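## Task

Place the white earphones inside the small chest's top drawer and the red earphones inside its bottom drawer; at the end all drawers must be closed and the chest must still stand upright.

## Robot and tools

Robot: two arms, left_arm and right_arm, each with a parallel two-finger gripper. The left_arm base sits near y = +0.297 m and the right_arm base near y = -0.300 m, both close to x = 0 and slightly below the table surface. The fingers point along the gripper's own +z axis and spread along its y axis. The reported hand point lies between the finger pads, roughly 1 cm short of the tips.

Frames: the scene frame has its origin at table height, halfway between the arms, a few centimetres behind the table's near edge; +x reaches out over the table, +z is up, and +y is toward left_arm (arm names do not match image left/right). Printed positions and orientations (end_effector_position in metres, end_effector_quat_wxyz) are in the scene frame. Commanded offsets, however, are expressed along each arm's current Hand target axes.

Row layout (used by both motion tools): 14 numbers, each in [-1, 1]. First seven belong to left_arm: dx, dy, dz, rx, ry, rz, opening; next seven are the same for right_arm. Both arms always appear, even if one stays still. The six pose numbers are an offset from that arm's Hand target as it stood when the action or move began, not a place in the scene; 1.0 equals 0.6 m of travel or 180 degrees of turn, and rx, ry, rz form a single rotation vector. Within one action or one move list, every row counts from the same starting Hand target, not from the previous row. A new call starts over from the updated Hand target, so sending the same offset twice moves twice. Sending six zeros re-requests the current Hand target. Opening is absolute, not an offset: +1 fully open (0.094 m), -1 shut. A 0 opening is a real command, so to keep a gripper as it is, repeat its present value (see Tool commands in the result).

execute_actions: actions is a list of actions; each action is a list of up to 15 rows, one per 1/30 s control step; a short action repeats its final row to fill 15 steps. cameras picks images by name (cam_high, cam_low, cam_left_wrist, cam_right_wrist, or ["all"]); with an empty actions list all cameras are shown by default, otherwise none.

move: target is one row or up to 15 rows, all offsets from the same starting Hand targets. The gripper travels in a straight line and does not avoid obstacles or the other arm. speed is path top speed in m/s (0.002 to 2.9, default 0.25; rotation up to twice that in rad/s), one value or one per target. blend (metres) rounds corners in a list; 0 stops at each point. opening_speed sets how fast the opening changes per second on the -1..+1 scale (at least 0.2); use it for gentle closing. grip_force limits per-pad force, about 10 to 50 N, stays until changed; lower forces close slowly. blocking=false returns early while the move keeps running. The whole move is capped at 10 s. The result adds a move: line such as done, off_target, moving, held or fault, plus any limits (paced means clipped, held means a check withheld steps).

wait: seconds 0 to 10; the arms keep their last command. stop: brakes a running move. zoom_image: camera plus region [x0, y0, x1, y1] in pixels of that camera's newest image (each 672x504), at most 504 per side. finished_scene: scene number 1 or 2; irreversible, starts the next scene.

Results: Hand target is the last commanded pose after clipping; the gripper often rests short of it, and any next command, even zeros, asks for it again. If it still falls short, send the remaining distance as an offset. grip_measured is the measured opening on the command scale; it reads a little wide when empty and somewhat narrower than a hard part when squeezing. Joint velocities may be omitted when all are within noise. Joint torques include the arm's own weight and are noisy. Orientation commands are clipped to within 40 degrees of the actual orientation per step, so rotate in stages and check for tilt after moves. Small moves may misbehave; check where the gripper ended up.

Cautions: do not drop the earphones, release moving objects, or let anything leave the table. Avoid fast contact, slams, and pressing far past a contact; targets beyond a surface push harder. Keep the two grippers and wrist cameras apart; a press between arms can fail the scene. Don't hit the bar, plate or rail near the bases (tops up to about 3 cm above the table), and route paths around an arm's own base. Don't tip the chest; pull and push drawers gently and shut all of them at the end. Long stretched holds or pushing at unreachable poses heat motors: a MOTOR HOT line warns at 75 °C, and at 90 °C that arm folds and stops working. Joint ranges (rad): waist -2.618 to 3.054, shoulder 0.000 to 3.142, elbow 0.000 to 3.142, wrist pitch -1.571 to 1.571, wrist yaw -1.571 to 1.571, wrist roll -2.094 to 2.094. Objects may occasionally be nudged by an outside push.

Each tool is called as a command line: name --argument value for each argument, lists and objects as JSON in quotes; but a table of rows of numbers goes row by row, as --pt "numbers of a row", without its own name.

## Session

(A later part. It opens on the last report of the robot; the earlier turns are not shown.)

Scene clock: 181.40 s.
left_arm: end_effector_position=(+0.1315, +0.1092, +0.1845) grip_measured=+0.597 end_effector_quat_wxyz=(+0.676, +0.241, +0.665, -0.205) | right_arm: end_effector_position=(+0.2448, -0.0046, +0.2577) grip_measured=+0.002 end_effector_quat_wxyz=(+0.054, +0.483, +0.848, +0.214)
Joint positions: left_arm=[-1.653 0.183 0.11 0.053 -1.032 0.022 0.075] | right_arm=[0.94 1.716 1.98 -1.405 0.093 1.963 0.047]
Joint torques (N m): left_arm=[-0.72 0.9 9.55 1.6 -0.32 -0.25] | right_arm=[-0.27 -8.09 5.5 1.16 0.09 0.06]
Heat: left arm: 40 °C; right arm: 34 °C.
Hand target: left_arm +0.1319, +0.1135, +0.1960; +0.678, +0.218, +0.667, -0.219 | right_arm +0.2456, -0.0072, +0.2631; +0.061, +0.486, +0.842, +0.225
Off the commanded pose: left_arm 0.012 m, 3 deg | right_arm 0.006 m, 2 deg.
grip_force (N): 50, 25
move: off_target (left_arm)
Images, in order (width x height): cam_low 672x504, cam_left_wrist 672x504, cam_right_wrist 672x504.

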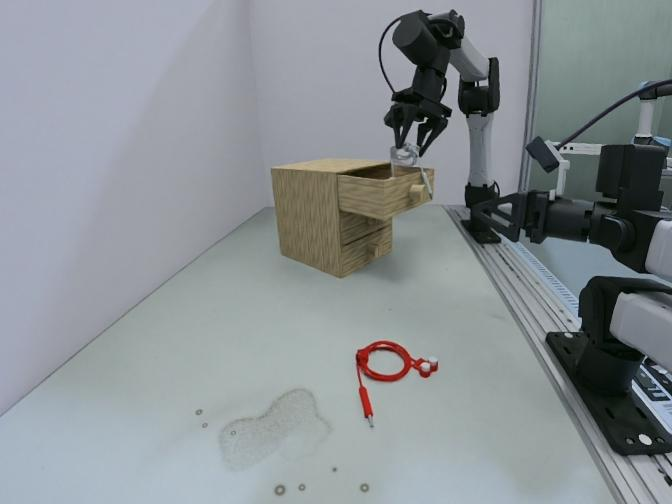

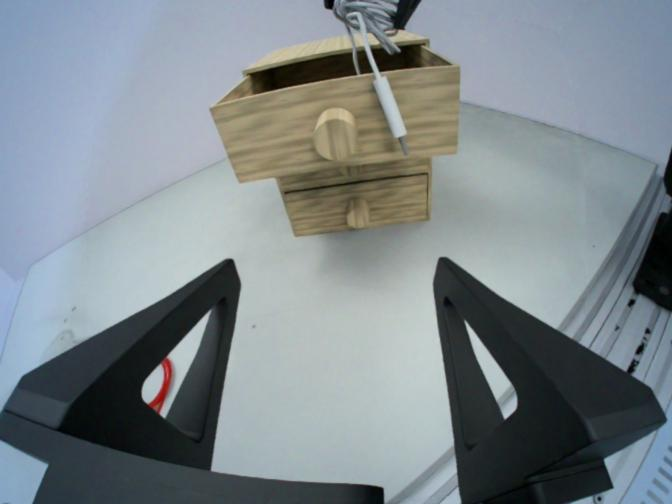

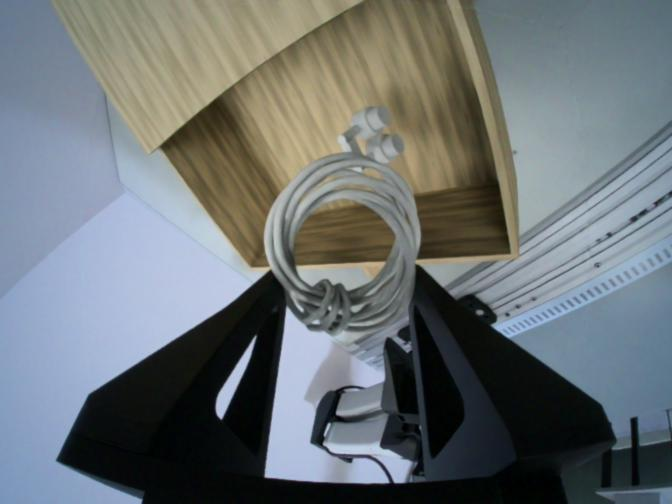

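move --pt "0 0 0 0 0 0 0.6 0.0126 0.0475 -0.0964 0 0 0 0.0" --pt "0 0 0 0 0 0 0.6 -0.0337 0.0663 -0.0933 0 0 0 0.0" --speed 0.15 --cameras '["cam_low","cam_left_wrist","cam_right_wrist"]'

Scene clock: 191.13 s.
left_arm: end_effector_position=(+0.1315, +0.1092, +0.1845) grip_measured=+0.597 end_effector_quat_wxyz=(+0.676, +0.241, +0.665, -0.205) | right_arm: end_effector_position=(+0.2709, -0.0286, +0.3231) grip_measured=+0.002 end_effector_quat_wxyz=(+0.078, +0.484, +0.830, +0.266)
Joint positions: left_arm=[-1.653 0.183 0.11 0.053 -1.032 0.022 0.075] | right_arm=[0.849 1.766 2.301 -1.554 0.084 1.888 0.047]
Joint torques (N m): left_arm=[-0.72 0.9 9.55 1.6 -0.32 -0.25] | right_arm=[-0.32 -5.22 8.83 1.13 -0.11 -0.19]
Heat: left arm: 39 °C; right arm: 33 °C.
Hand target: left_arm +0.1319, +0.1135, +0.1960; +0.678, +0.218, +0.667, -0.219 | right_arm +0.2696, -0.0252, +0.3279; +0.061, +0.486, +0.842, +0.225
Off the commanded pose: left_arm 0.012 m, 3 deg | right_arm 0.006 m, 5 deg.
joint sent to its limit (right arm) — joint 4 (wrist pitch), lower limit. The joint targets are off in orientation, not in position.
grip_force (N): 50, 25
move: off_target (left_arm, right_arm)
Images, in order (width x height): cam_low 672x504, cam_left_wrist 672x504, cam_right_wrist 672x504.

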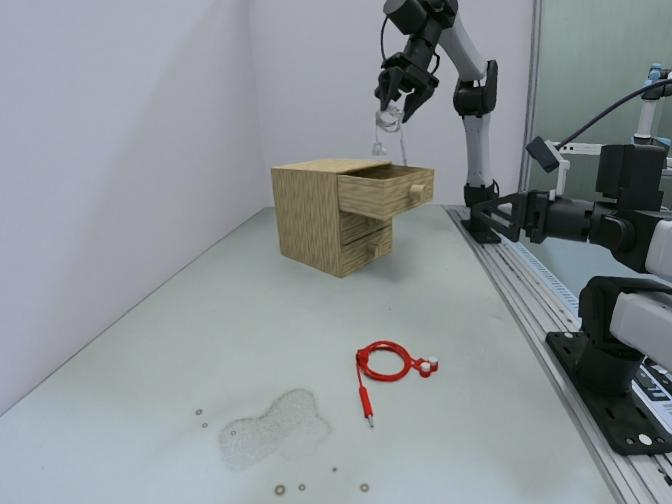

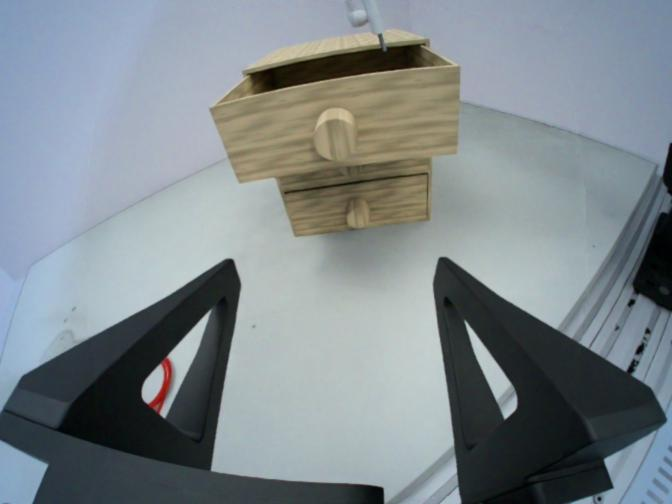

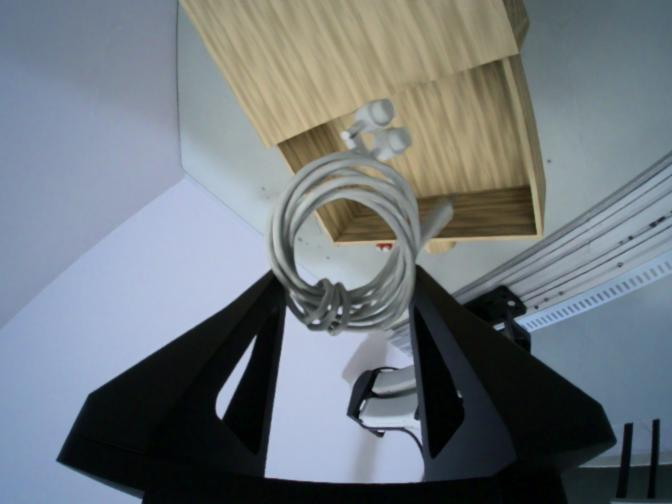

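move --target '[0,0,0,0,0,0,0.6,-0.0005,-0.0668,0.122,0,0,0,0.0]' --speed 0.12 --cameras '["cam_low","cam_left_wrist","cam_right_wrist"]'

Scene clock: 202.53 s.
left_arm: end_effector_position=(+0.1315, +0.1092, +0.1845) grip_measured=+0.597 end_effector_quat_wxyz=(+0.676, +0.241, +0.665, -0.205) | right_arm: end_effector_position=(+0.2667, -0.0209, +0.2401) grip_measured=+0.002 end_effector_quat_wxyz=(+0.064, +0.488, +0.844, +0.213)
Joint positions: left_arm=[-1.653 0.183 0.11 0.053 -1.032 0.022 0.075] | right_arm=[0.863 1.68 1.862 -1.316 0.084 1.902 0.047]
Joint torques (N m): left_arm=[-0.72 0.9 9.54 1.6 -0.32 -0.25] | right_arm=[0.4 -7.9 5.61 1.04 -0.02 0.02]
Heat: left arm: 39 °C; right arm: 34 °C.
Hand target: left_arm +0.1319, +0.1135, +0.1960; +0.678, +0.218, +0.667, -0.219 | right_arm +0.2616, -0.0192, +0.2452; +0.061, +0.486, +0.842, +0.225
Off the commanded pose: left_arm 0.012 m, 3 deg | right_arm 0.007 m, 2 deg.
grip_force (N): 50, 25
move: off_target (left_arm)
Images, in order (width x height): cam_low 672x504, cam_left_wrist 672x504, cam_right_wrist 672x504.

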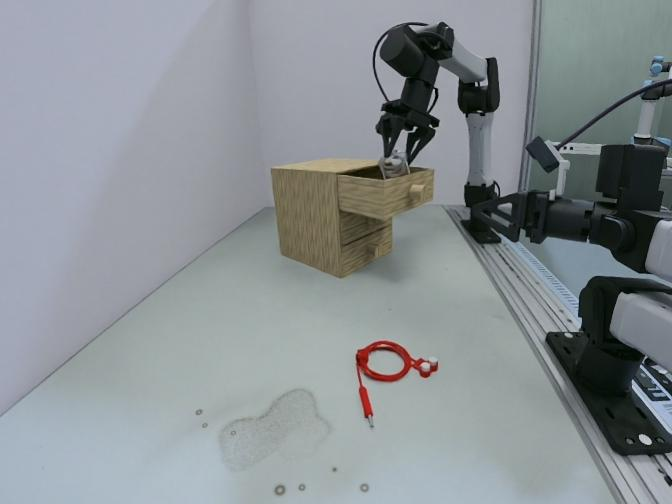

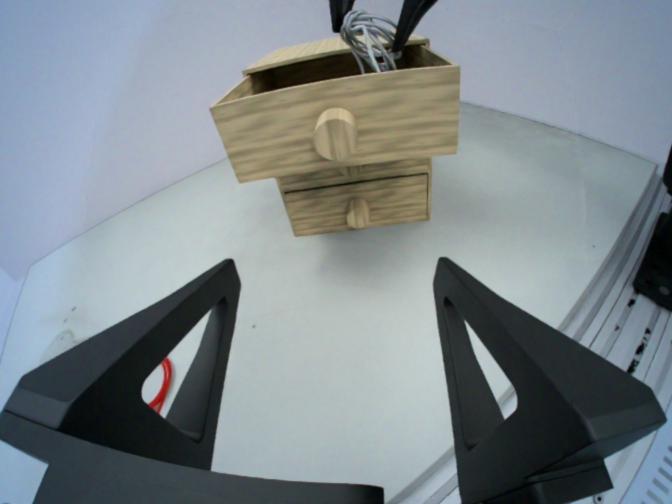

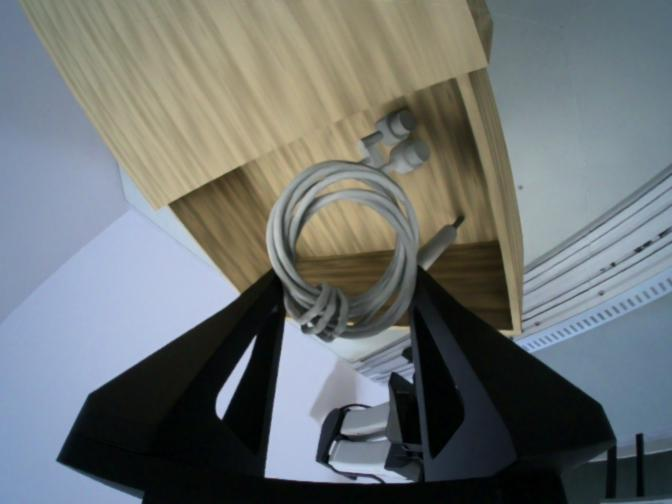

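move --pt "0 0 0 0 0 0 0.6 -0.0185 -0.0198 0.0495 0 0 0 0.0" --pt "0 0 0 0 0 0 0.6 -0.0185 -0.0198 0.0495 0 0 0 0.35" --speed 0.12 --opening_speed 0.4 --cameras '["cam_left_wrist","cam_right_wrist"]'

Scene clock: 207.50 s.
left_arm: end_effector_position=(+0.1315, +0.1092, +0.1845) grip_measured=+0.597 end_effector_quat_wxyz=(+0.676, +0.241, +0.665, -0.205) | right_arm: end_effector_position=(+0.2733, -0.0201, +0.2106) grip_measured=+0.348 end_effector_quat_wxyz=(+0.068, +0.488, +0.841, +0.224)
Joint positions: left_arm=[-1.653 0.183 0.11 0.053 -1.032 0.022 0.075] | right_arm=[0.847 1.629 1.67 -1.149 0.08 1.888 0.063]
Joint torques (N m): left_arm=[-0.7 0.91 9.55 1.6 -0.32 -0.26] | right_arm=[-0.49 -7.95 5.94 0.95 -0.13 -0.11]
Heat: left arm: 39 °C; right arm: 34 °C.
Hand target: left_arm +0.1319, +0.1135, +0.1960; +0.678, +0.218, +0.667, -0.219 | right_arm +0.2675, -0.0241, +0.2123; +0.061, +0.486, +0.842, +0.225
Off the commanded pose: left_arm 0.012 m, 3 deg | right_arm 0.007 m, 1 deg.
grip_force (N): 50, 25
move: off_target (left_arm)
Images, in order (width x height): cam_left_wrist 672x504, cam_right_wrist 672x504.

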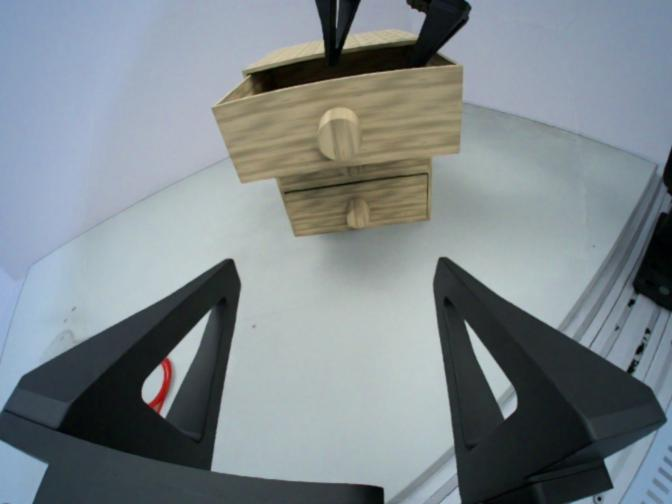

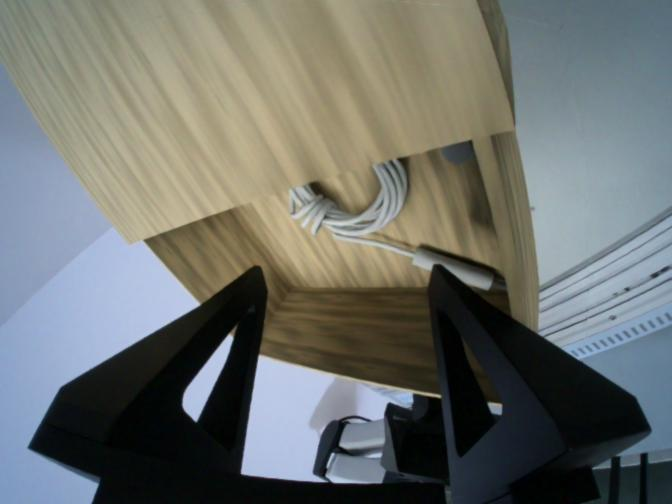

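move --pt "0 0 0 0 0 0 -1 0.0213 0.0803 -0.163 0 0 0 0.35" --pt "-0.0133 0 0.17 0 0 0 -1 -0.2173 -0.1277 -0.2967 0 0 0 0.35" --pt "-0.015 0 0.37 0 0 0 -1 -0.2173 -0.1277 -0.2967 0 0 0 0.35" --speed '[0.25,0.3,0.1]' --grip_force 50 --cameras '["all"]'

Scene clock: 218.40 s.
left_arm: end_effector_position=(+0.3074, -0.0075, +0.1838) grip_measured=-0.995 end_effector_quat_wxyz=(+0.657, +0.232, +0.691, -0.190) | right_arm: end_effector_position=(+0.2183, -0.2255, +0.3258) grip_measured=+0.348 end_effector_quat_wxyz=(+0.135, +0.485, +0.815, +0.286)
Joint positions: left_arm=[-0.874 1.472 0.542 0.854 -0.289 0.007 0] | right_arm=[0.231 1.146 1.762 -1.562 -0.179 1.368 0.063]
Joint torques (N m): left_arm=[0.39 -4.79 9.63 2.4 0.22 -0.19] | right_arm=[-0.77 -1.02 4.46 1.35 -0.29 -0.14]
Heat: left arm: 39 °C; right arm: 33 °C.
Hand target: left_arm +0.3113, -0.0171, +0.2087; +0.678, +0.218, +0.667, -0.219 | right_arm +0.2175, -0.2241, +0.3221; +0.061, +0.486, +0.842, +0.225
Off the commanded pose: left_arm 0.027 m, 5 deg | right_arm 0.004 m, 12 deg.
joint sent to its limit (right arm) — joint 4 (wrist pitch), lower limit. The joint targets are off in orientation, not in position.
move: off_target (left_arm, right_arm)

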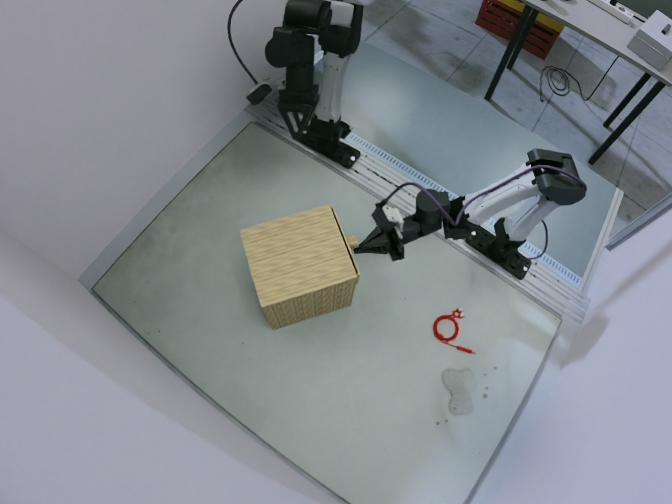

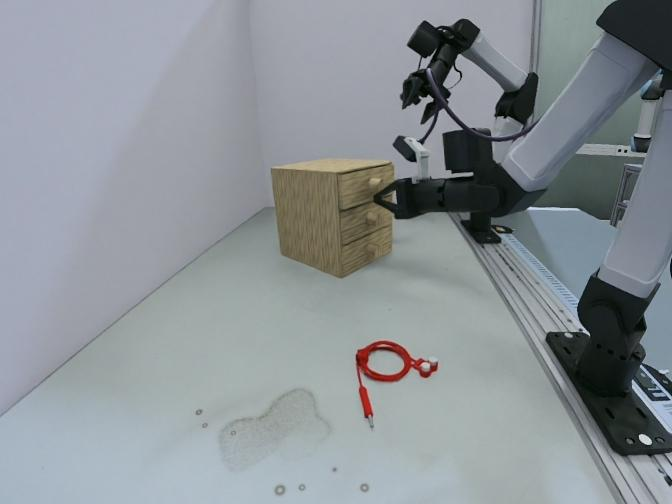

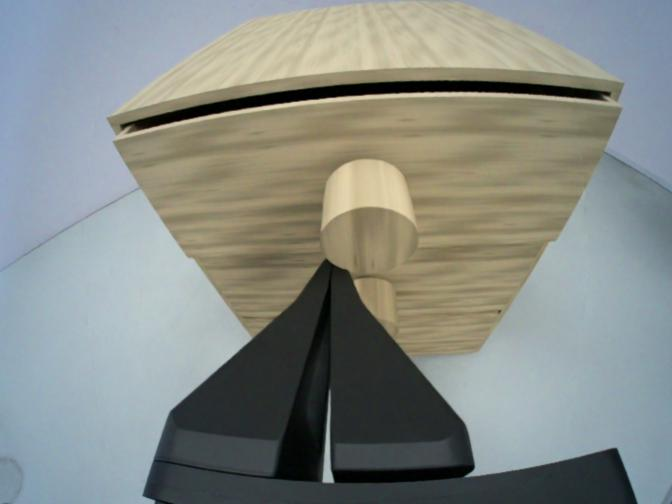

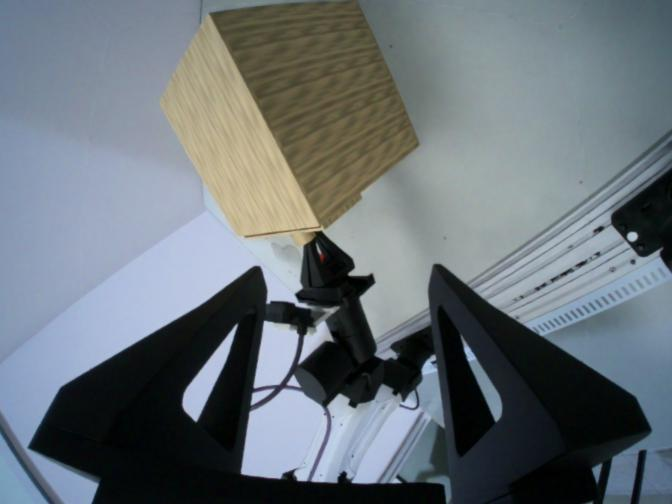

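move --pt "0 0 -0.09 0 0 0 -1 0 0 0 0 0 0 0.35" --pt "-0.006 -0.02 -0.09 0 0 0 0.4 0 0 0 0 0 0 0.35" --pt "-0.006 -0.02 0.067 0 0 0 0.4 0 0 0 0 0 0 0.35" --speed '[0.2,0.2,0.1]' --cameras '["cam_high","cam_left_wrist"]'

Scene clock: 225.87 s.
left_arm: end_effector_position=(+0.3278, -0.0433, +0.2002) grip_measured=+0.397 end_effector_quat_wxyz=(+0.669, +0.227, +0.678, -0.202) | right_arm: end_effector_position=(+0.2183, -0.2255, +0.3258) grip_measured=+0.348 end_effector_quat_wxyz=(+0.135, +0.485, +0.815, +0.286)
Joint positions: left_arm=[-0.889 1.609 0.702 0.874 -0.294 0.007 0.066] | right_arm=[0.231 1.146 1.762 -1.562 -0.179 1.368 0.063]
Joint torques (N m): left_arm=[1.59 -4.64 10.37 2.08 0.27 -0.19] | right_arm=[-0.8 -0.98 4.72 1.34 -0.27 -0.18]
Heat: left arm: 40 °C; right arm: 33 °C.
Hand target: left_arm +0.3367, -0.0503, +0.2127; +0.678, +0.218, +0.667, -0.219 | right_arm +0.2175, -0.2241, +0.3221; +0.061, +0.486, +0.842, +0.225
Off the commanded pose: left_arm 0.017 m, 3 deg | right_arm 0.004 m, 12 deg.
joint sent to its limit (right arm) — joint 4 (wrist pitch), lower limit. The joint targets are off in orientation, not in position.
move: off_target (left_arm, right_arm); target 2's new opening was sent with left_arm's hand 0.011 m and 2 deg from that target
Images, in order (width x height): cam_high 672x504, cam_left_wrist 672x504.

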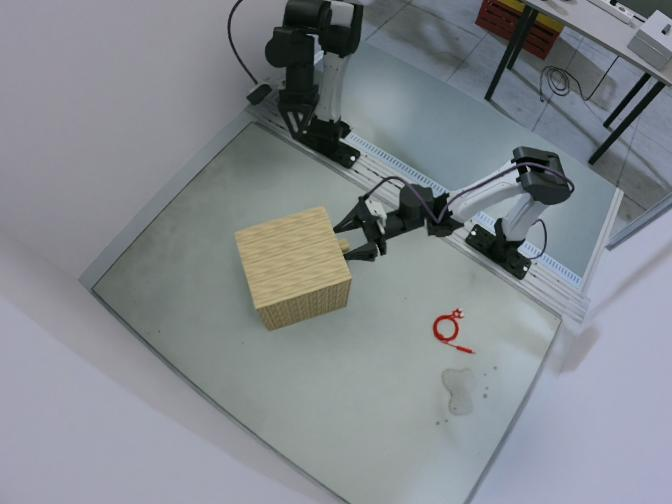

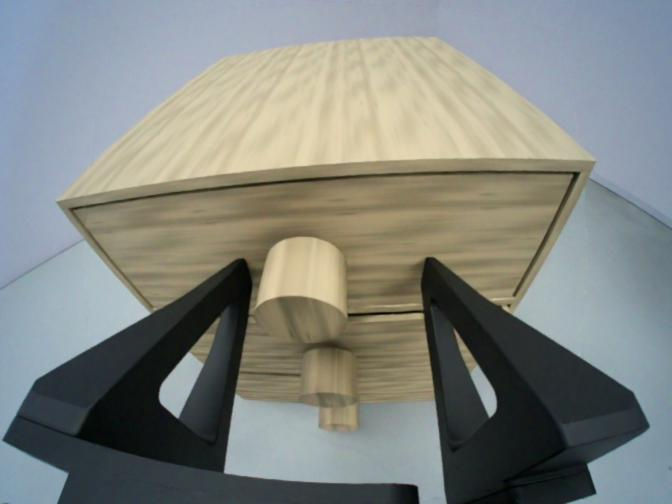

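move --pt "0 0 -0.15 0 0 0 0.4 0 0 0 0 0 0 0.35" --pt "0.2412 0.0215 -0.1553 0.0057 0.1161 0 1 0 0 0 0 0 0 0.35" --speed 0.25 --blend '[0.02,0]' --cameras '["cam_low","cam_left_wrist"]'

Scene clock: 235.13 s.
left_arm: end_effector_position=(+0.2695, +0.0134, +0.0677) grip_measured=+0.997 end_effector_quat_wxyz=(+0.544, +0.268, +0.776, -0.175) | right_arm: end_effector_position=(+0.2183, -0.2255, +0.3258) grip_measured=+0.348 end_effector_quat_wxyz=(+0.135, +0.485, +0.815, +0.286)
Joint positions: left_arm=[-0.911 1.56 0.359 0.824 -0.265 -0.095 0.094] | right_arm=[0.231 1.146 1.762 -1.562 -0.179 1.368 0.063]
Joint torques (N m): left_arm=[0.8 -4.12 5.18 2.04 -0.03 -0.21] | right_arm=[-0.84 -1.01 4.72 1.39 -0.23 -0.11]
Heat: left arm: 41 °C; right arm: 32 °C.
Hand target: left_arm +0.2711, +0.0139, +0.0666; +0.544, +0.260, +0.777, -0.182 | right_arm +0.2175, -0.2241, +0.3221; +0.061, +0.486, +0.842, +0.225
Off the commanded pose: left_arm 0.002 m, 1 deg | right_arm 0.004 m, 12 deg.
joint sent to its limit (right arm) — joint 4 (wrist pitch), lower limit. The joint targets are off in orientation, not in position.
move: off_target (right_arm)
Images, in order (width x height): cam_low 672x504, cam_left_wrist 672x504.

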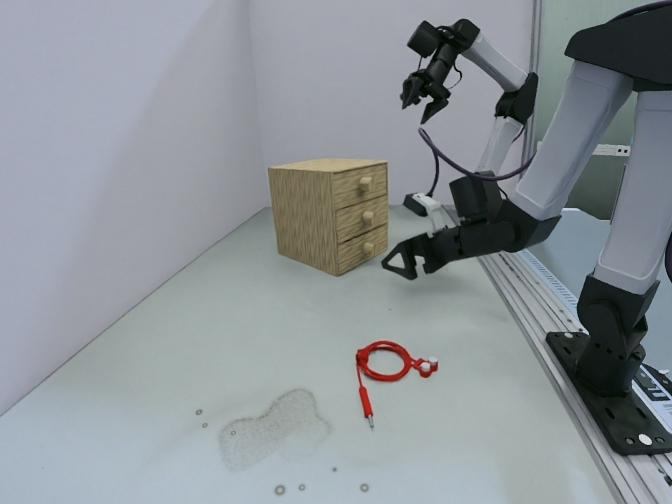

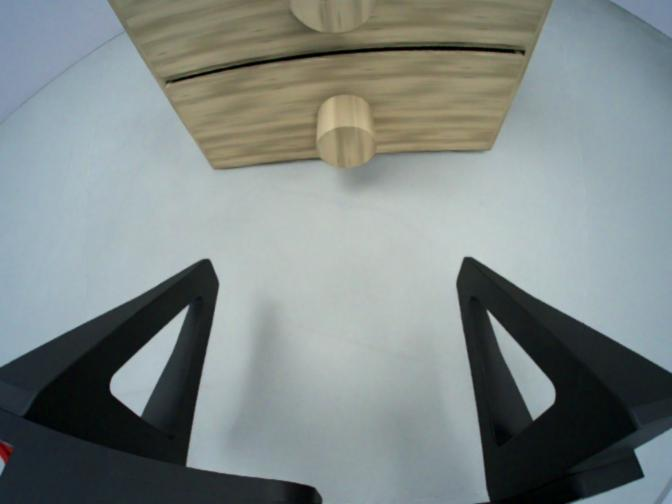

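move --target '[-0.0068,-0.0033,0.095,0,0,0,1,0,0,0,0,0,0,0.35]' --speed 0.2 --cameras '["cam_low","cam_left_wrist"]'

Scene clock: 239.30 s.
left_arm: end_effector_position=(+0.3080, -0.0164, +0.0468) grip_measured=+0.997 end_effector_quat_wxyz=(+0.537, +0.264, +0.782, -0.176) | right_arm: end_effector_position=(+0.2183, -0.2255, +0.3258) grip_measured=+0.348 end_effector_quat_wxyz=(+0.135, +0.485, +0.815, +0.286)
Joint positions: left_arm=[-0.865 1.808 0.53 0.888 -0.223 -0.095 0.094] | right_arm=[0.231 1.146 1.762 -1.562 -0.179 1.368 0.063]
Joint torques (N m): left_arm=[0.79 -5.64 6.68 2.02 -0.04 -0.04] | right_arm=[-0.81 -1.05 4.62 1.39 -0.27 -0.07]
Heat: left arm: 41 °C; right arm: 32 °C.
Hand target: left_arm +0.3138, -0.0208, +0.0510; +0.544, +0.260, +0.777, -0.182 | right_arm +0.2175, -0.2241, +0.3221; +0.061, +0.486, +0.842, +0.225
Off the commanded pose: left_arm 0.008 m, 1 deg | right_arm 0.004 m, 12 deg.
joint sent to its limit (right arm) — joint 4 (wrist pitch), lower limit. The joint targets are off in orientation, not in position.
move: off_target (right_arm)
Images, in order (width x height): cam_low 672x504, cam_left_wrist 672x504.

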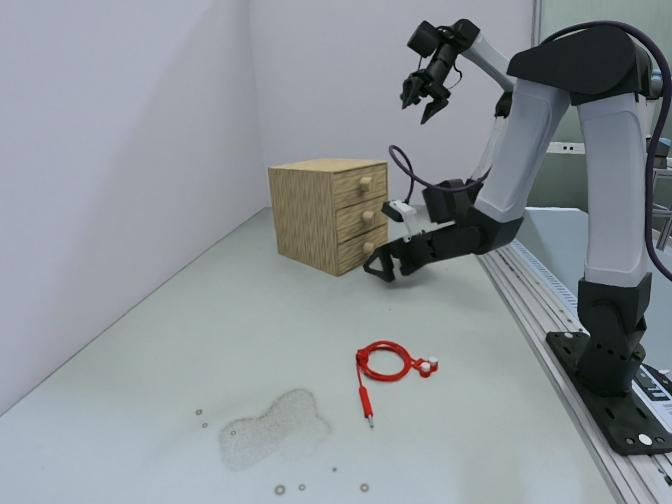

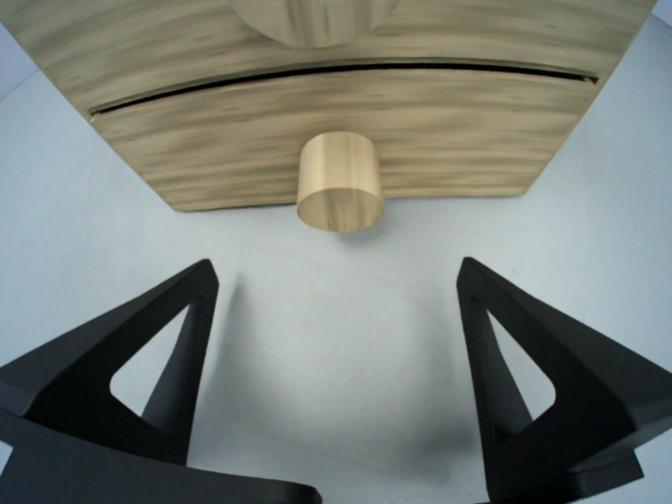

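move --pt "-0.023 0 0.045 0 0 0 1 0 0 0 0 0 0 0.35" --pt "-0.023 0 0.045 0 0 0 -1 0 0 0 0 0 0 0.35" --speed 0.15 --opening_speed 1.2 --cameras '["cam_left_wrist"]'

Scene clock: 247.60 s.
left_arm: end_effector_position=(+0.3324, -0.0369, +0.0556) grip_measured=-0.435 end_effector_quat_wxyz=(+0.543, +0.259, +0.777, -0.184) | right_arm: end_effector_position=(+0.2183, -0.2255, +0.3258) grip_measured=+0.348 end_effector_quat_wxyz=(+0.135, +0.485, +0.815, +0.286)
Joint positions: left_arm=[-0.843 1.872 0.655 0.851 -0.197 -0.095 0.027] | right_arm=[0.231 1.146 1.762 -1.562 -0.179 1.368 0.063]
Joint torques (N m): left_arm=[0.8 -6.45 7.06 1.87 -0.06 0.04] | right_arm=[-0.79 -1.01 4.64 1.32 -0.21 -0.13]
Heat: left arm: 42 °C; right arm: 32 °C.
Hand target: left_arm +0.3378, -0.0389, +0.0549; +0.544, +0.260, +0.777, -0.182 | right_arm +0.2175, -0.2241, +0.3221; +0.061, +0.486, +0.842, +0.225
Off the commanded pose: left_arm 0.006 m, 0 deg | right_arm 0.004 m, 12 deg.
joint sent to its limit (right arm) — joint 4 (wrist pitch), lower limit. The joint targets are off in orientation, not in position.
move: off_target (right_arm)
Images, in order (width x height): cam_left_wrist 672x504.

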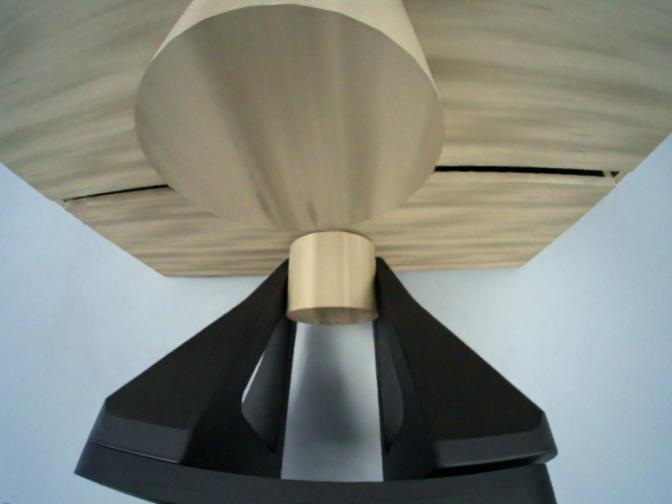

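move --target '[0.0685,-0.0036,-0.188,0,0,0,-1,0,0,0,0,0,0,0.35]' --speed 0.12 --cameras '["cam_high","cam_low","cam_left_wrist"]'

Scene clock: 250.83 s.
left_arm: end_effector_position=(+0.2404, +0.0273, +0.0518) grip_measured=-0.435 end_effector_quat_wxyz=(+0.539, +0.267, +0.776, -0.190) | right_arm: end_effector_position=(+0.2183, -0.2255, +0.3258) grip_measured=+0.348 end_effector_quat_wxyz=(+0.135, +0.485, +0.815, +0.286)
Joint positions: left_arm=[-0.967 1.542 0.227 0.934 -0.292 -0.136 0.027] | right_arm=[0.231 1.146 1.762 -1.562 -0.179 1.368 0.063]
Joint torques (N m): left_arm=[-0.54 -6.5 4.19 1.76 -0.47 -0.07] | right_arm=[-0.73 -0.94 4.78 1.39 -0.3 -0.14]
Heat: left arm: 42 °C; right arm: 32 °C.
Hand target: left_arm +0.2406, +0.0316, +0.0547; +0.544, +0.260, +0.777, -0.182 | right_arm +0.2175, -0.2241, +0.3221; +0.061, +0.486, +0.842, +0.225
Off the commanded pose: left_arm 0.005 m, 1 deg | right_arm 0.004 m, 12 deg.
joint sent to its limit (right arm) — joint 4 (wrist pitch), lower limit. The joint targets are off in orientation, not in position.
move: off_target (right_arm)
Images, in order (width x height): cam_high 672x504, cam_low 672x504, cam_left_wrist 672x504.

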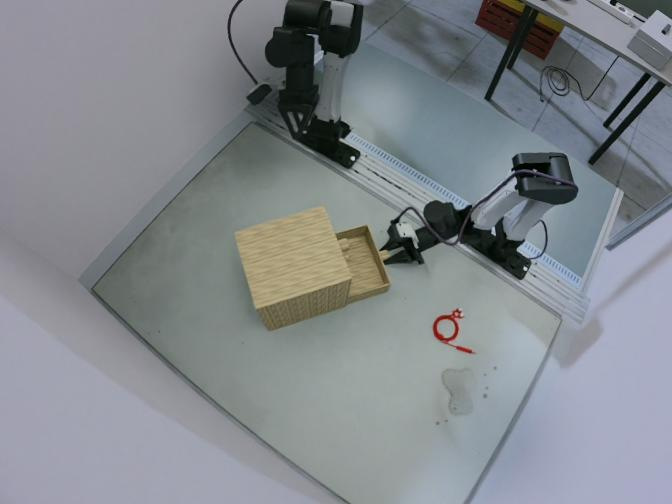

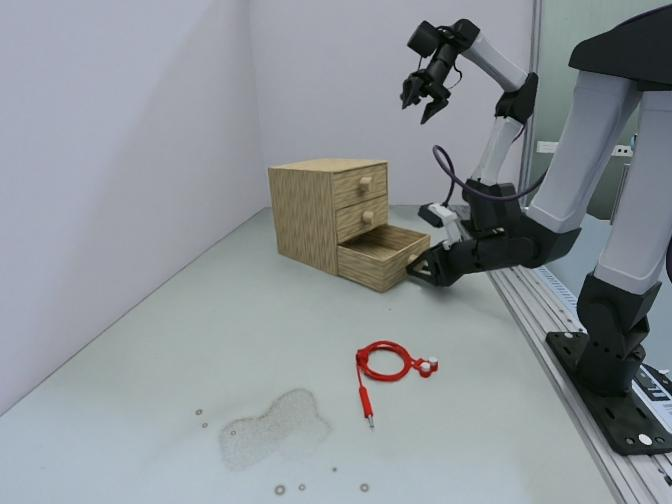

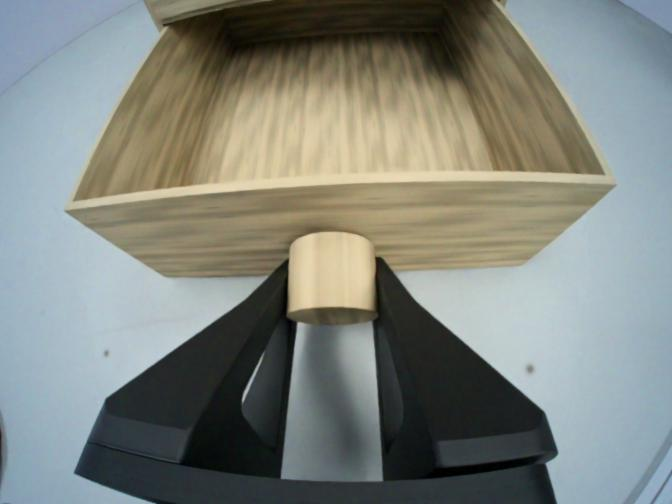

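move --pt "0 0 0 0 0 0 0.3 0 0 0 0 0 0 0.35" --pt "0.0187 -0.0017 -0.0997 0 0 0 0.5 0 0 0 0 0 0 0.35" --pt "-0.1627 0.3335 -0.2615 -0.1253 0.3746 -0.1791 0.8 0 0 0 0 0 0 0.35" --speed '[0.2,0.2,0.35]' --blend '[0,0.02,0]' --cameras '["cam_high","cam_low","cam_left_wrist"]'

Scene clock: 267.00 s.
left_arm: end_effector_position=(+0.2775, +0.2562, +0.1984) grip_measured=+0.797 end_effector_quat_wxyz=(+0.070, -0.004, +0.997, -0.015) | right_arm: end_effector_position=(+0.2183, -0.2255, +0.3258) grip_measured=+0.348 end_effector_quat_wxyz=(+0.135, +0.485, +0.815, +0.286)
Joint positions: left_arm=[-0.111 1.527 1.608 -1.523 0.017 -0.143 0.084] | right_arm=[0.231 1.146 1.762 -1.562 -0.179 1.368 0.063]
Joint torques (N m): left_arm=[0.49 -4.79 8.08 0.14 -0.15 0.1] | right_arm=[-0.77 -1.16 4.7 1.37 -0.31 -0.1]
Heat: left arm: 41 °C; right arm: 32 °C.
Hand target: left_arm +0.2701, +0.2601, +0.2002; +0.000, +0.000, +1.000, +0.000 | right_arm +0.2175, -0.2241, +0.3221; +0.061, +0.486, +0.842, +0.225
Off the commanded pose: left_arm 0.009 m, 8 deg | right_arm 0.004 m, 12 deg.
joint sent to its limit (left arm) — joint 4 (wrist pitch), lower limit. The joint targets are off in orientation, not in position.
joint sent to its limit (right arm) — joint 4 (wrist pitch), lower limit. The joint targets are off in orientation, not in position.
move: off_target (left_arm, right_arm); blend cut to 0 m at target 2; target 3's new opening was sent with left_arm's hand 0.009 m and 8 deg from that target
Images, in order (width x height): cam_high 672x504, cam_low 672x504, cam_left_wrist 672x504.

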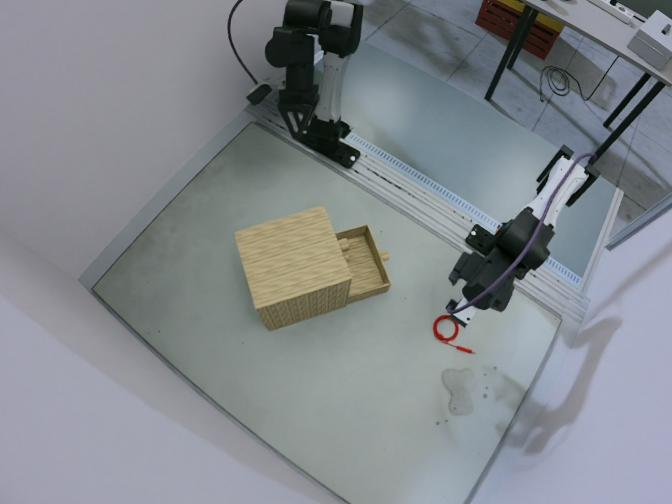

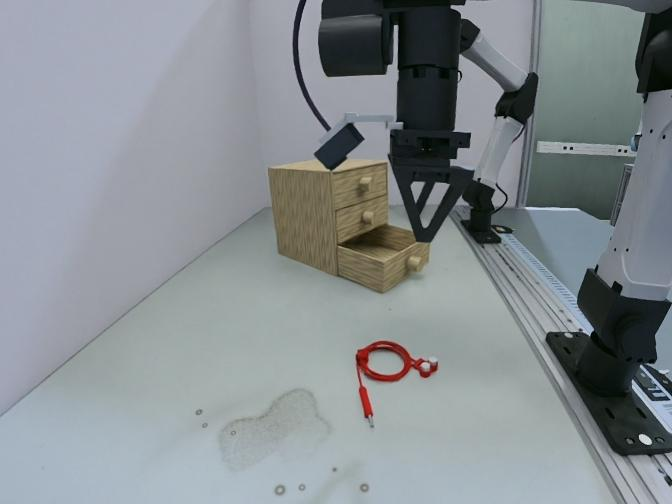

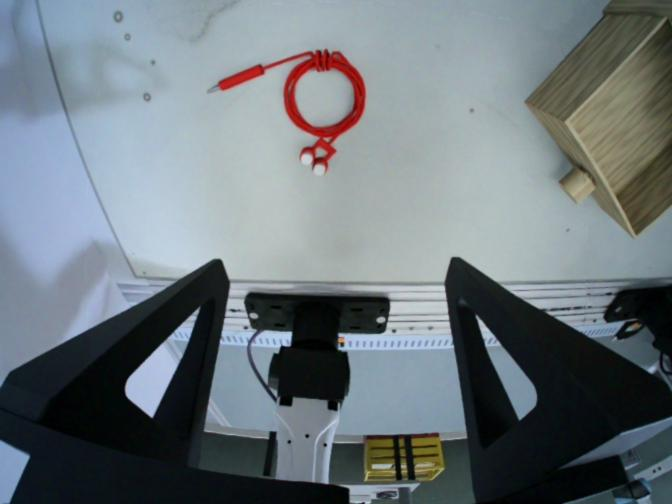

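move --target '[-0.1083,0.0033,0.245,0,0,0,0.8,0,0,0,0,0,0,0.35]' --speed 0.3 --cameras '["cam_left_wrist"]'

Scene clock: 271.53 s.
left_arm: end_effector_position=(+0.3349, +0.2577, +0.0566) grip_measured=+0.797 end_effector_quat_wxyz=(+0.005, -0.003, +1.000, -0.006) | right_arm: end_effector_position=(+0.2183, -0.2255, +0.3258) grip_measured=+0.348 end_effector_quat_wxyz=(+0.135, +0.485, +0.815, +0.286)
Joint positions: left_arm=[-0.087 1.833 1.385 -1.126 0.017 -0.115 0.084] | right_arm=[0.231 1.146 1.762 -1.562 -0.179 1.368 0.063]
Joint torques (N m): left_arm=[0.77 -7.57 6.3 0.32 -0.17 0.09] | right_arm=[-0.91 -1.03 4.72 1.37 -0.25 -0.13]
Heat: left arm: 39 °C; right arm: 32 °C.
Hand target: left_arm +0.3351, +0.2620, +0.0532; +0.000, +0.000, +1.000, +0.000 | right_arm +0.2175, -0.2241, +0.3221; +0.061, +0.486, +0.842, +0.225
Off the commanded pose: left_arm 0.006 m, 1 deg | right_arm 0.004 m, 12 deg.
joint sent to its limit (right arm) — joint 4 (wrist pitch), lower limit. The joint targets are off in orientation, not in position.
move: off_target (right_arm)
Images, in order (width x height): cam_left_wrist 672x504.

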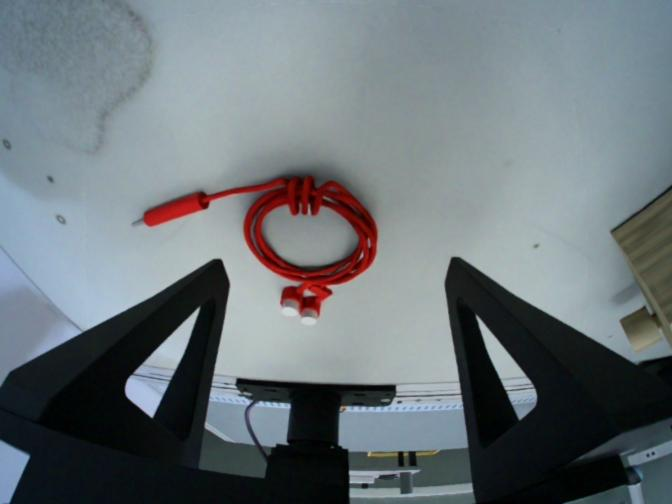

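move --pt "0.025 0.0225 0.0708 0 0 0 0.8 0 0 0 0 0 0 0.35" --pt "0.025 0.0225 0.0708 0 0 0 0.0 0 0 0 0 0 0 0.35" --speed 0.15 --grip_force '[25,50]' --cameras '["cam_left_wrist"]'

Scene clock: 279.17 s.
left_arm: end_effector_position=(+0.3210, +0.2709, +0.0128) grip_measured=+0.003 end_effector_quat_wxyz=(+0.000, -0.002, +1.000, -0.008) | right_arm: end_effector_position=(+0.2183, -0.2255, +0.3258) grip_measured=+0.348 end_effector_quat_wxyz=(+0.135, +0.485, +0.815, +0.286)
Joint positions: left_arm=[-0.049 1.833 1.203 -0.954 0.022 -0.074 0.047] | right_arm=[0.231 1.146 1.762 -1.562 -0.179 1.368 0.063]
Joint torques (N m): left_arm=[0.59 -8.27 5.22 0.39 -0.23 0.05] | right_arm=[-0.8 -1.18 4.67 1.32 -0.25 -0.1]
Heat: left arm: 37 °C; right arm: 32 °C.
Hand target: left_arm +0.3201, +0.2757, +0.0107; +0.000, +0.000, +1.000, +0.000 | right_arm +0.2175, -0.2241, +0.3221; +0.061, +0.486, +0.842, +0.225
Off the commanded pose: left_arm 0.005 m, 1 deg | right_arm 0.004 m, 12 deg.
joint sent to its limit (right arm) — joint 4 (wrist pitch), lower limit. The joint targets are off in orientation, not in position.
grip_force (N): 25, 50
move: off_target (right_arm)
Images, in order (width x height): cam_left_wrist 672x504.

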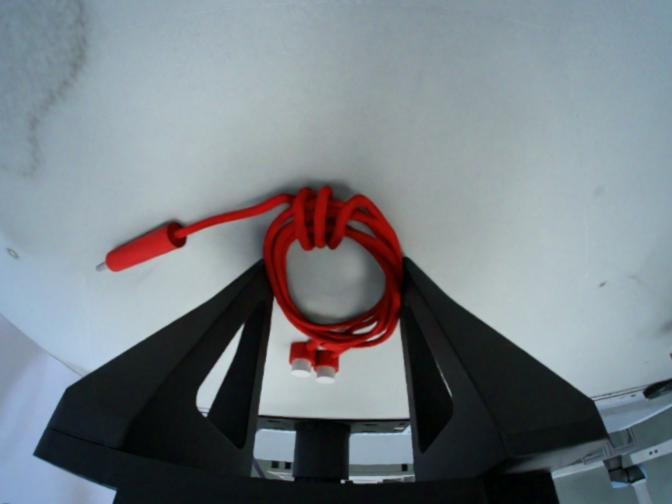

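move --pt "0 0 -0.183 0 0 0 0.0 0 0 0 0 0 0 0.35" --pt "0.015 -0.4595 -0.307 0.0829 -0.2406 0.2 0.0 0 0 0 0 0 0 0.35" --speed '[0.25,0.3]' --blend '[0.03,0]' --cameras '["all"]'

Scene clock: 291.97 s.
left_arm: end_effector_position=(+0.3092, -0.0020, +0.1950) grip_measured=+0.003 end_effector_quat_wxyz=(+0.355, +0.298, +0.876, -0.132) | right_arm: end_effector_position=(+0.2183, -0.2255, +0.3258) grip_measured=+0.348 end_effector_quat_wxyz=(+0.135, +0.485, +0.815, +0.286)
Joint positions: left_arm=[-0.774 1.514 1.312 -0.602 -0.067 -0.117 0.047] | right_arm=[0.231 1.146 1.762 -1.562 -0.179 1.368 0.063]
Joint torques (N m): left_arm=[-0.05 -7.28 6.8 1.62 -0.31 0.11] | right_arm=[-0.88 -0.9 4.77 1.34 -0.29 -0.11]
Heat: left arm: 37 °C; right arm: 32 °C.
Hand target: left_arm +0.3110, -0.0001, +0.1948; +0.362, +0.301, +0.873, -0.125 | right_arm +0.2175, -0.2241, +0.3221; +0.061, +0.486, +0.842, +0.225
Off the commanded pose: left_arm 0.003 m, 1 deg | right_arm 0.004 m, 12 deg.
joint sent to its limit (right arm) — joint 4 (wrist pitch), lower limit. The joint targets are off in orientation, not in position.
grip_force (N): 25, 50
move: off_target (right_arm)

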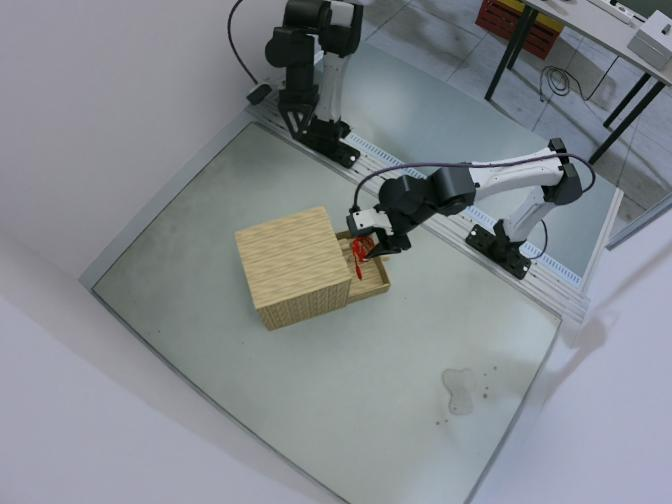

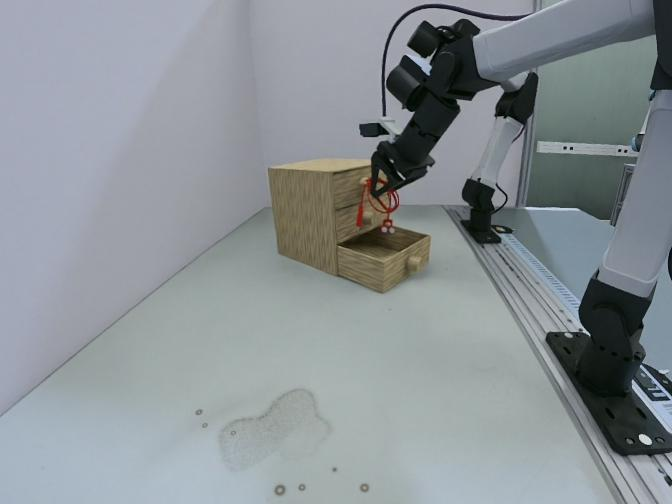

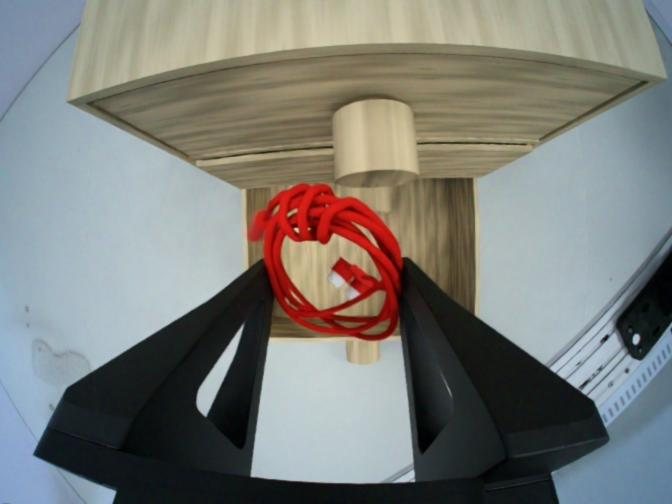

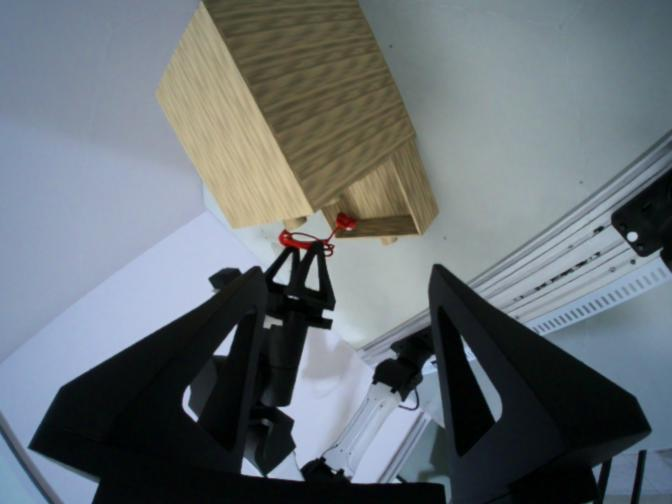

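move --target '[0.1363,0.012,0.109,0,-0.083,0,0.0,0,0,0,0,0,0,0.35]' --speed 0.15 --cameras '["cam_high","cam_low","cam_left_wrist"]'

Scene clock: 302.07 s.
left_arm: end_effector_position=(+0.3043, +0.0107, +0.0958) grip_measured=+0.003 end_effector_quat_wxyz=(+0.469, +0.281, +0.819, -0.173) | right_arm: end_effector_position=(+0.2183, -0.2255, +0.3258) grip_measured=+0.348 end_effector_quat_wxyz=(+0.135, +0.485, +0.815, +0.286)
Joint positions: left_arm=[-0.774 1.471 0.637 0.299 -0.09 -0.09 0.047] | right_arm=[0.231 1.146 1.762 -1.562 -0.179 1.368 0.063]
Joint torques (N m): left_arm=[-0.03 -4.48 6.11 1.95 -0.3 0.06] | right_arm=[-0.62 -1.11 4.68 1.36 -0.22 -0.16]
Heat: left arm: 37 °C; right arm: 32 °C.
Hand target: left_arm +0.3063, +0.0127, +0.0907; +0.472, +0.282, +0.819, -0.163 | right_arm +0.2175, -0.2241, +0.3221; +0.061, +0.486, +0.842, +0.225
Off the commanded pose: left_arm 0.006 m, 1 deg | right_arm 0.004 m, 12 deg.
joint sent to its limit (right arm) — joint 4 (wrist pitch), lower limit. The joint targets are off in orientation, not in position.
grip_force (N): 25, 50
move: off_target (right_arm)
Images, in order (width x height): cam_high 672x504, cam_low 672x504, cam_left_wrist 672x504.

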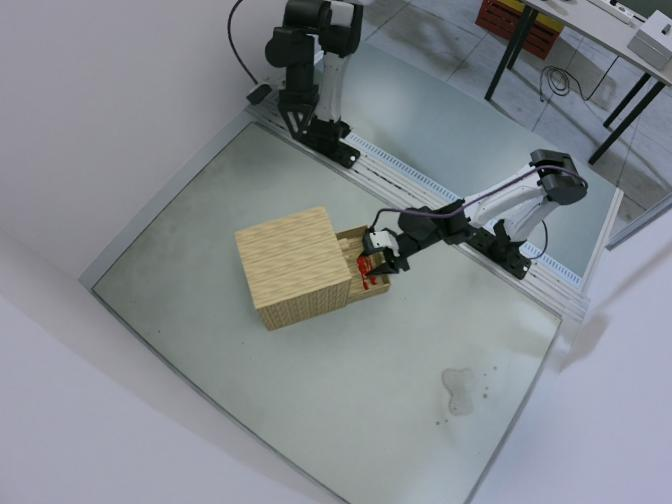

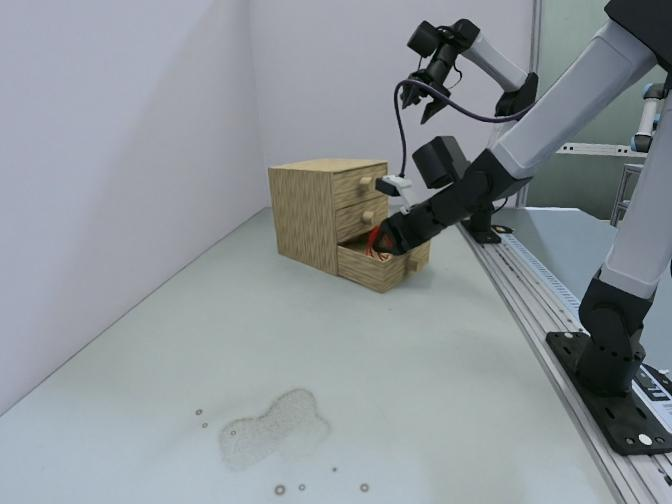

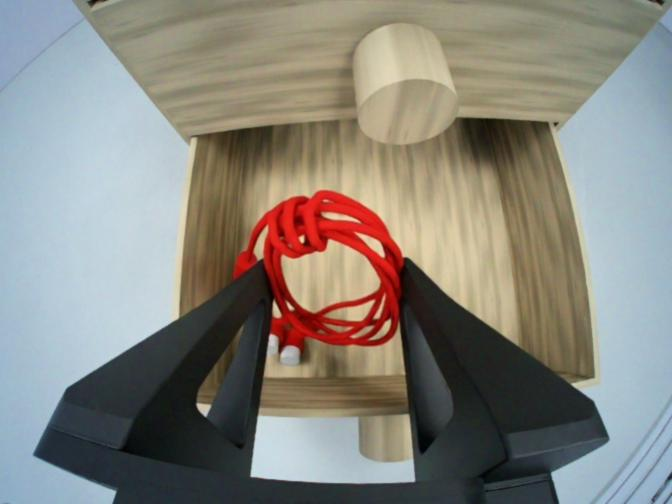

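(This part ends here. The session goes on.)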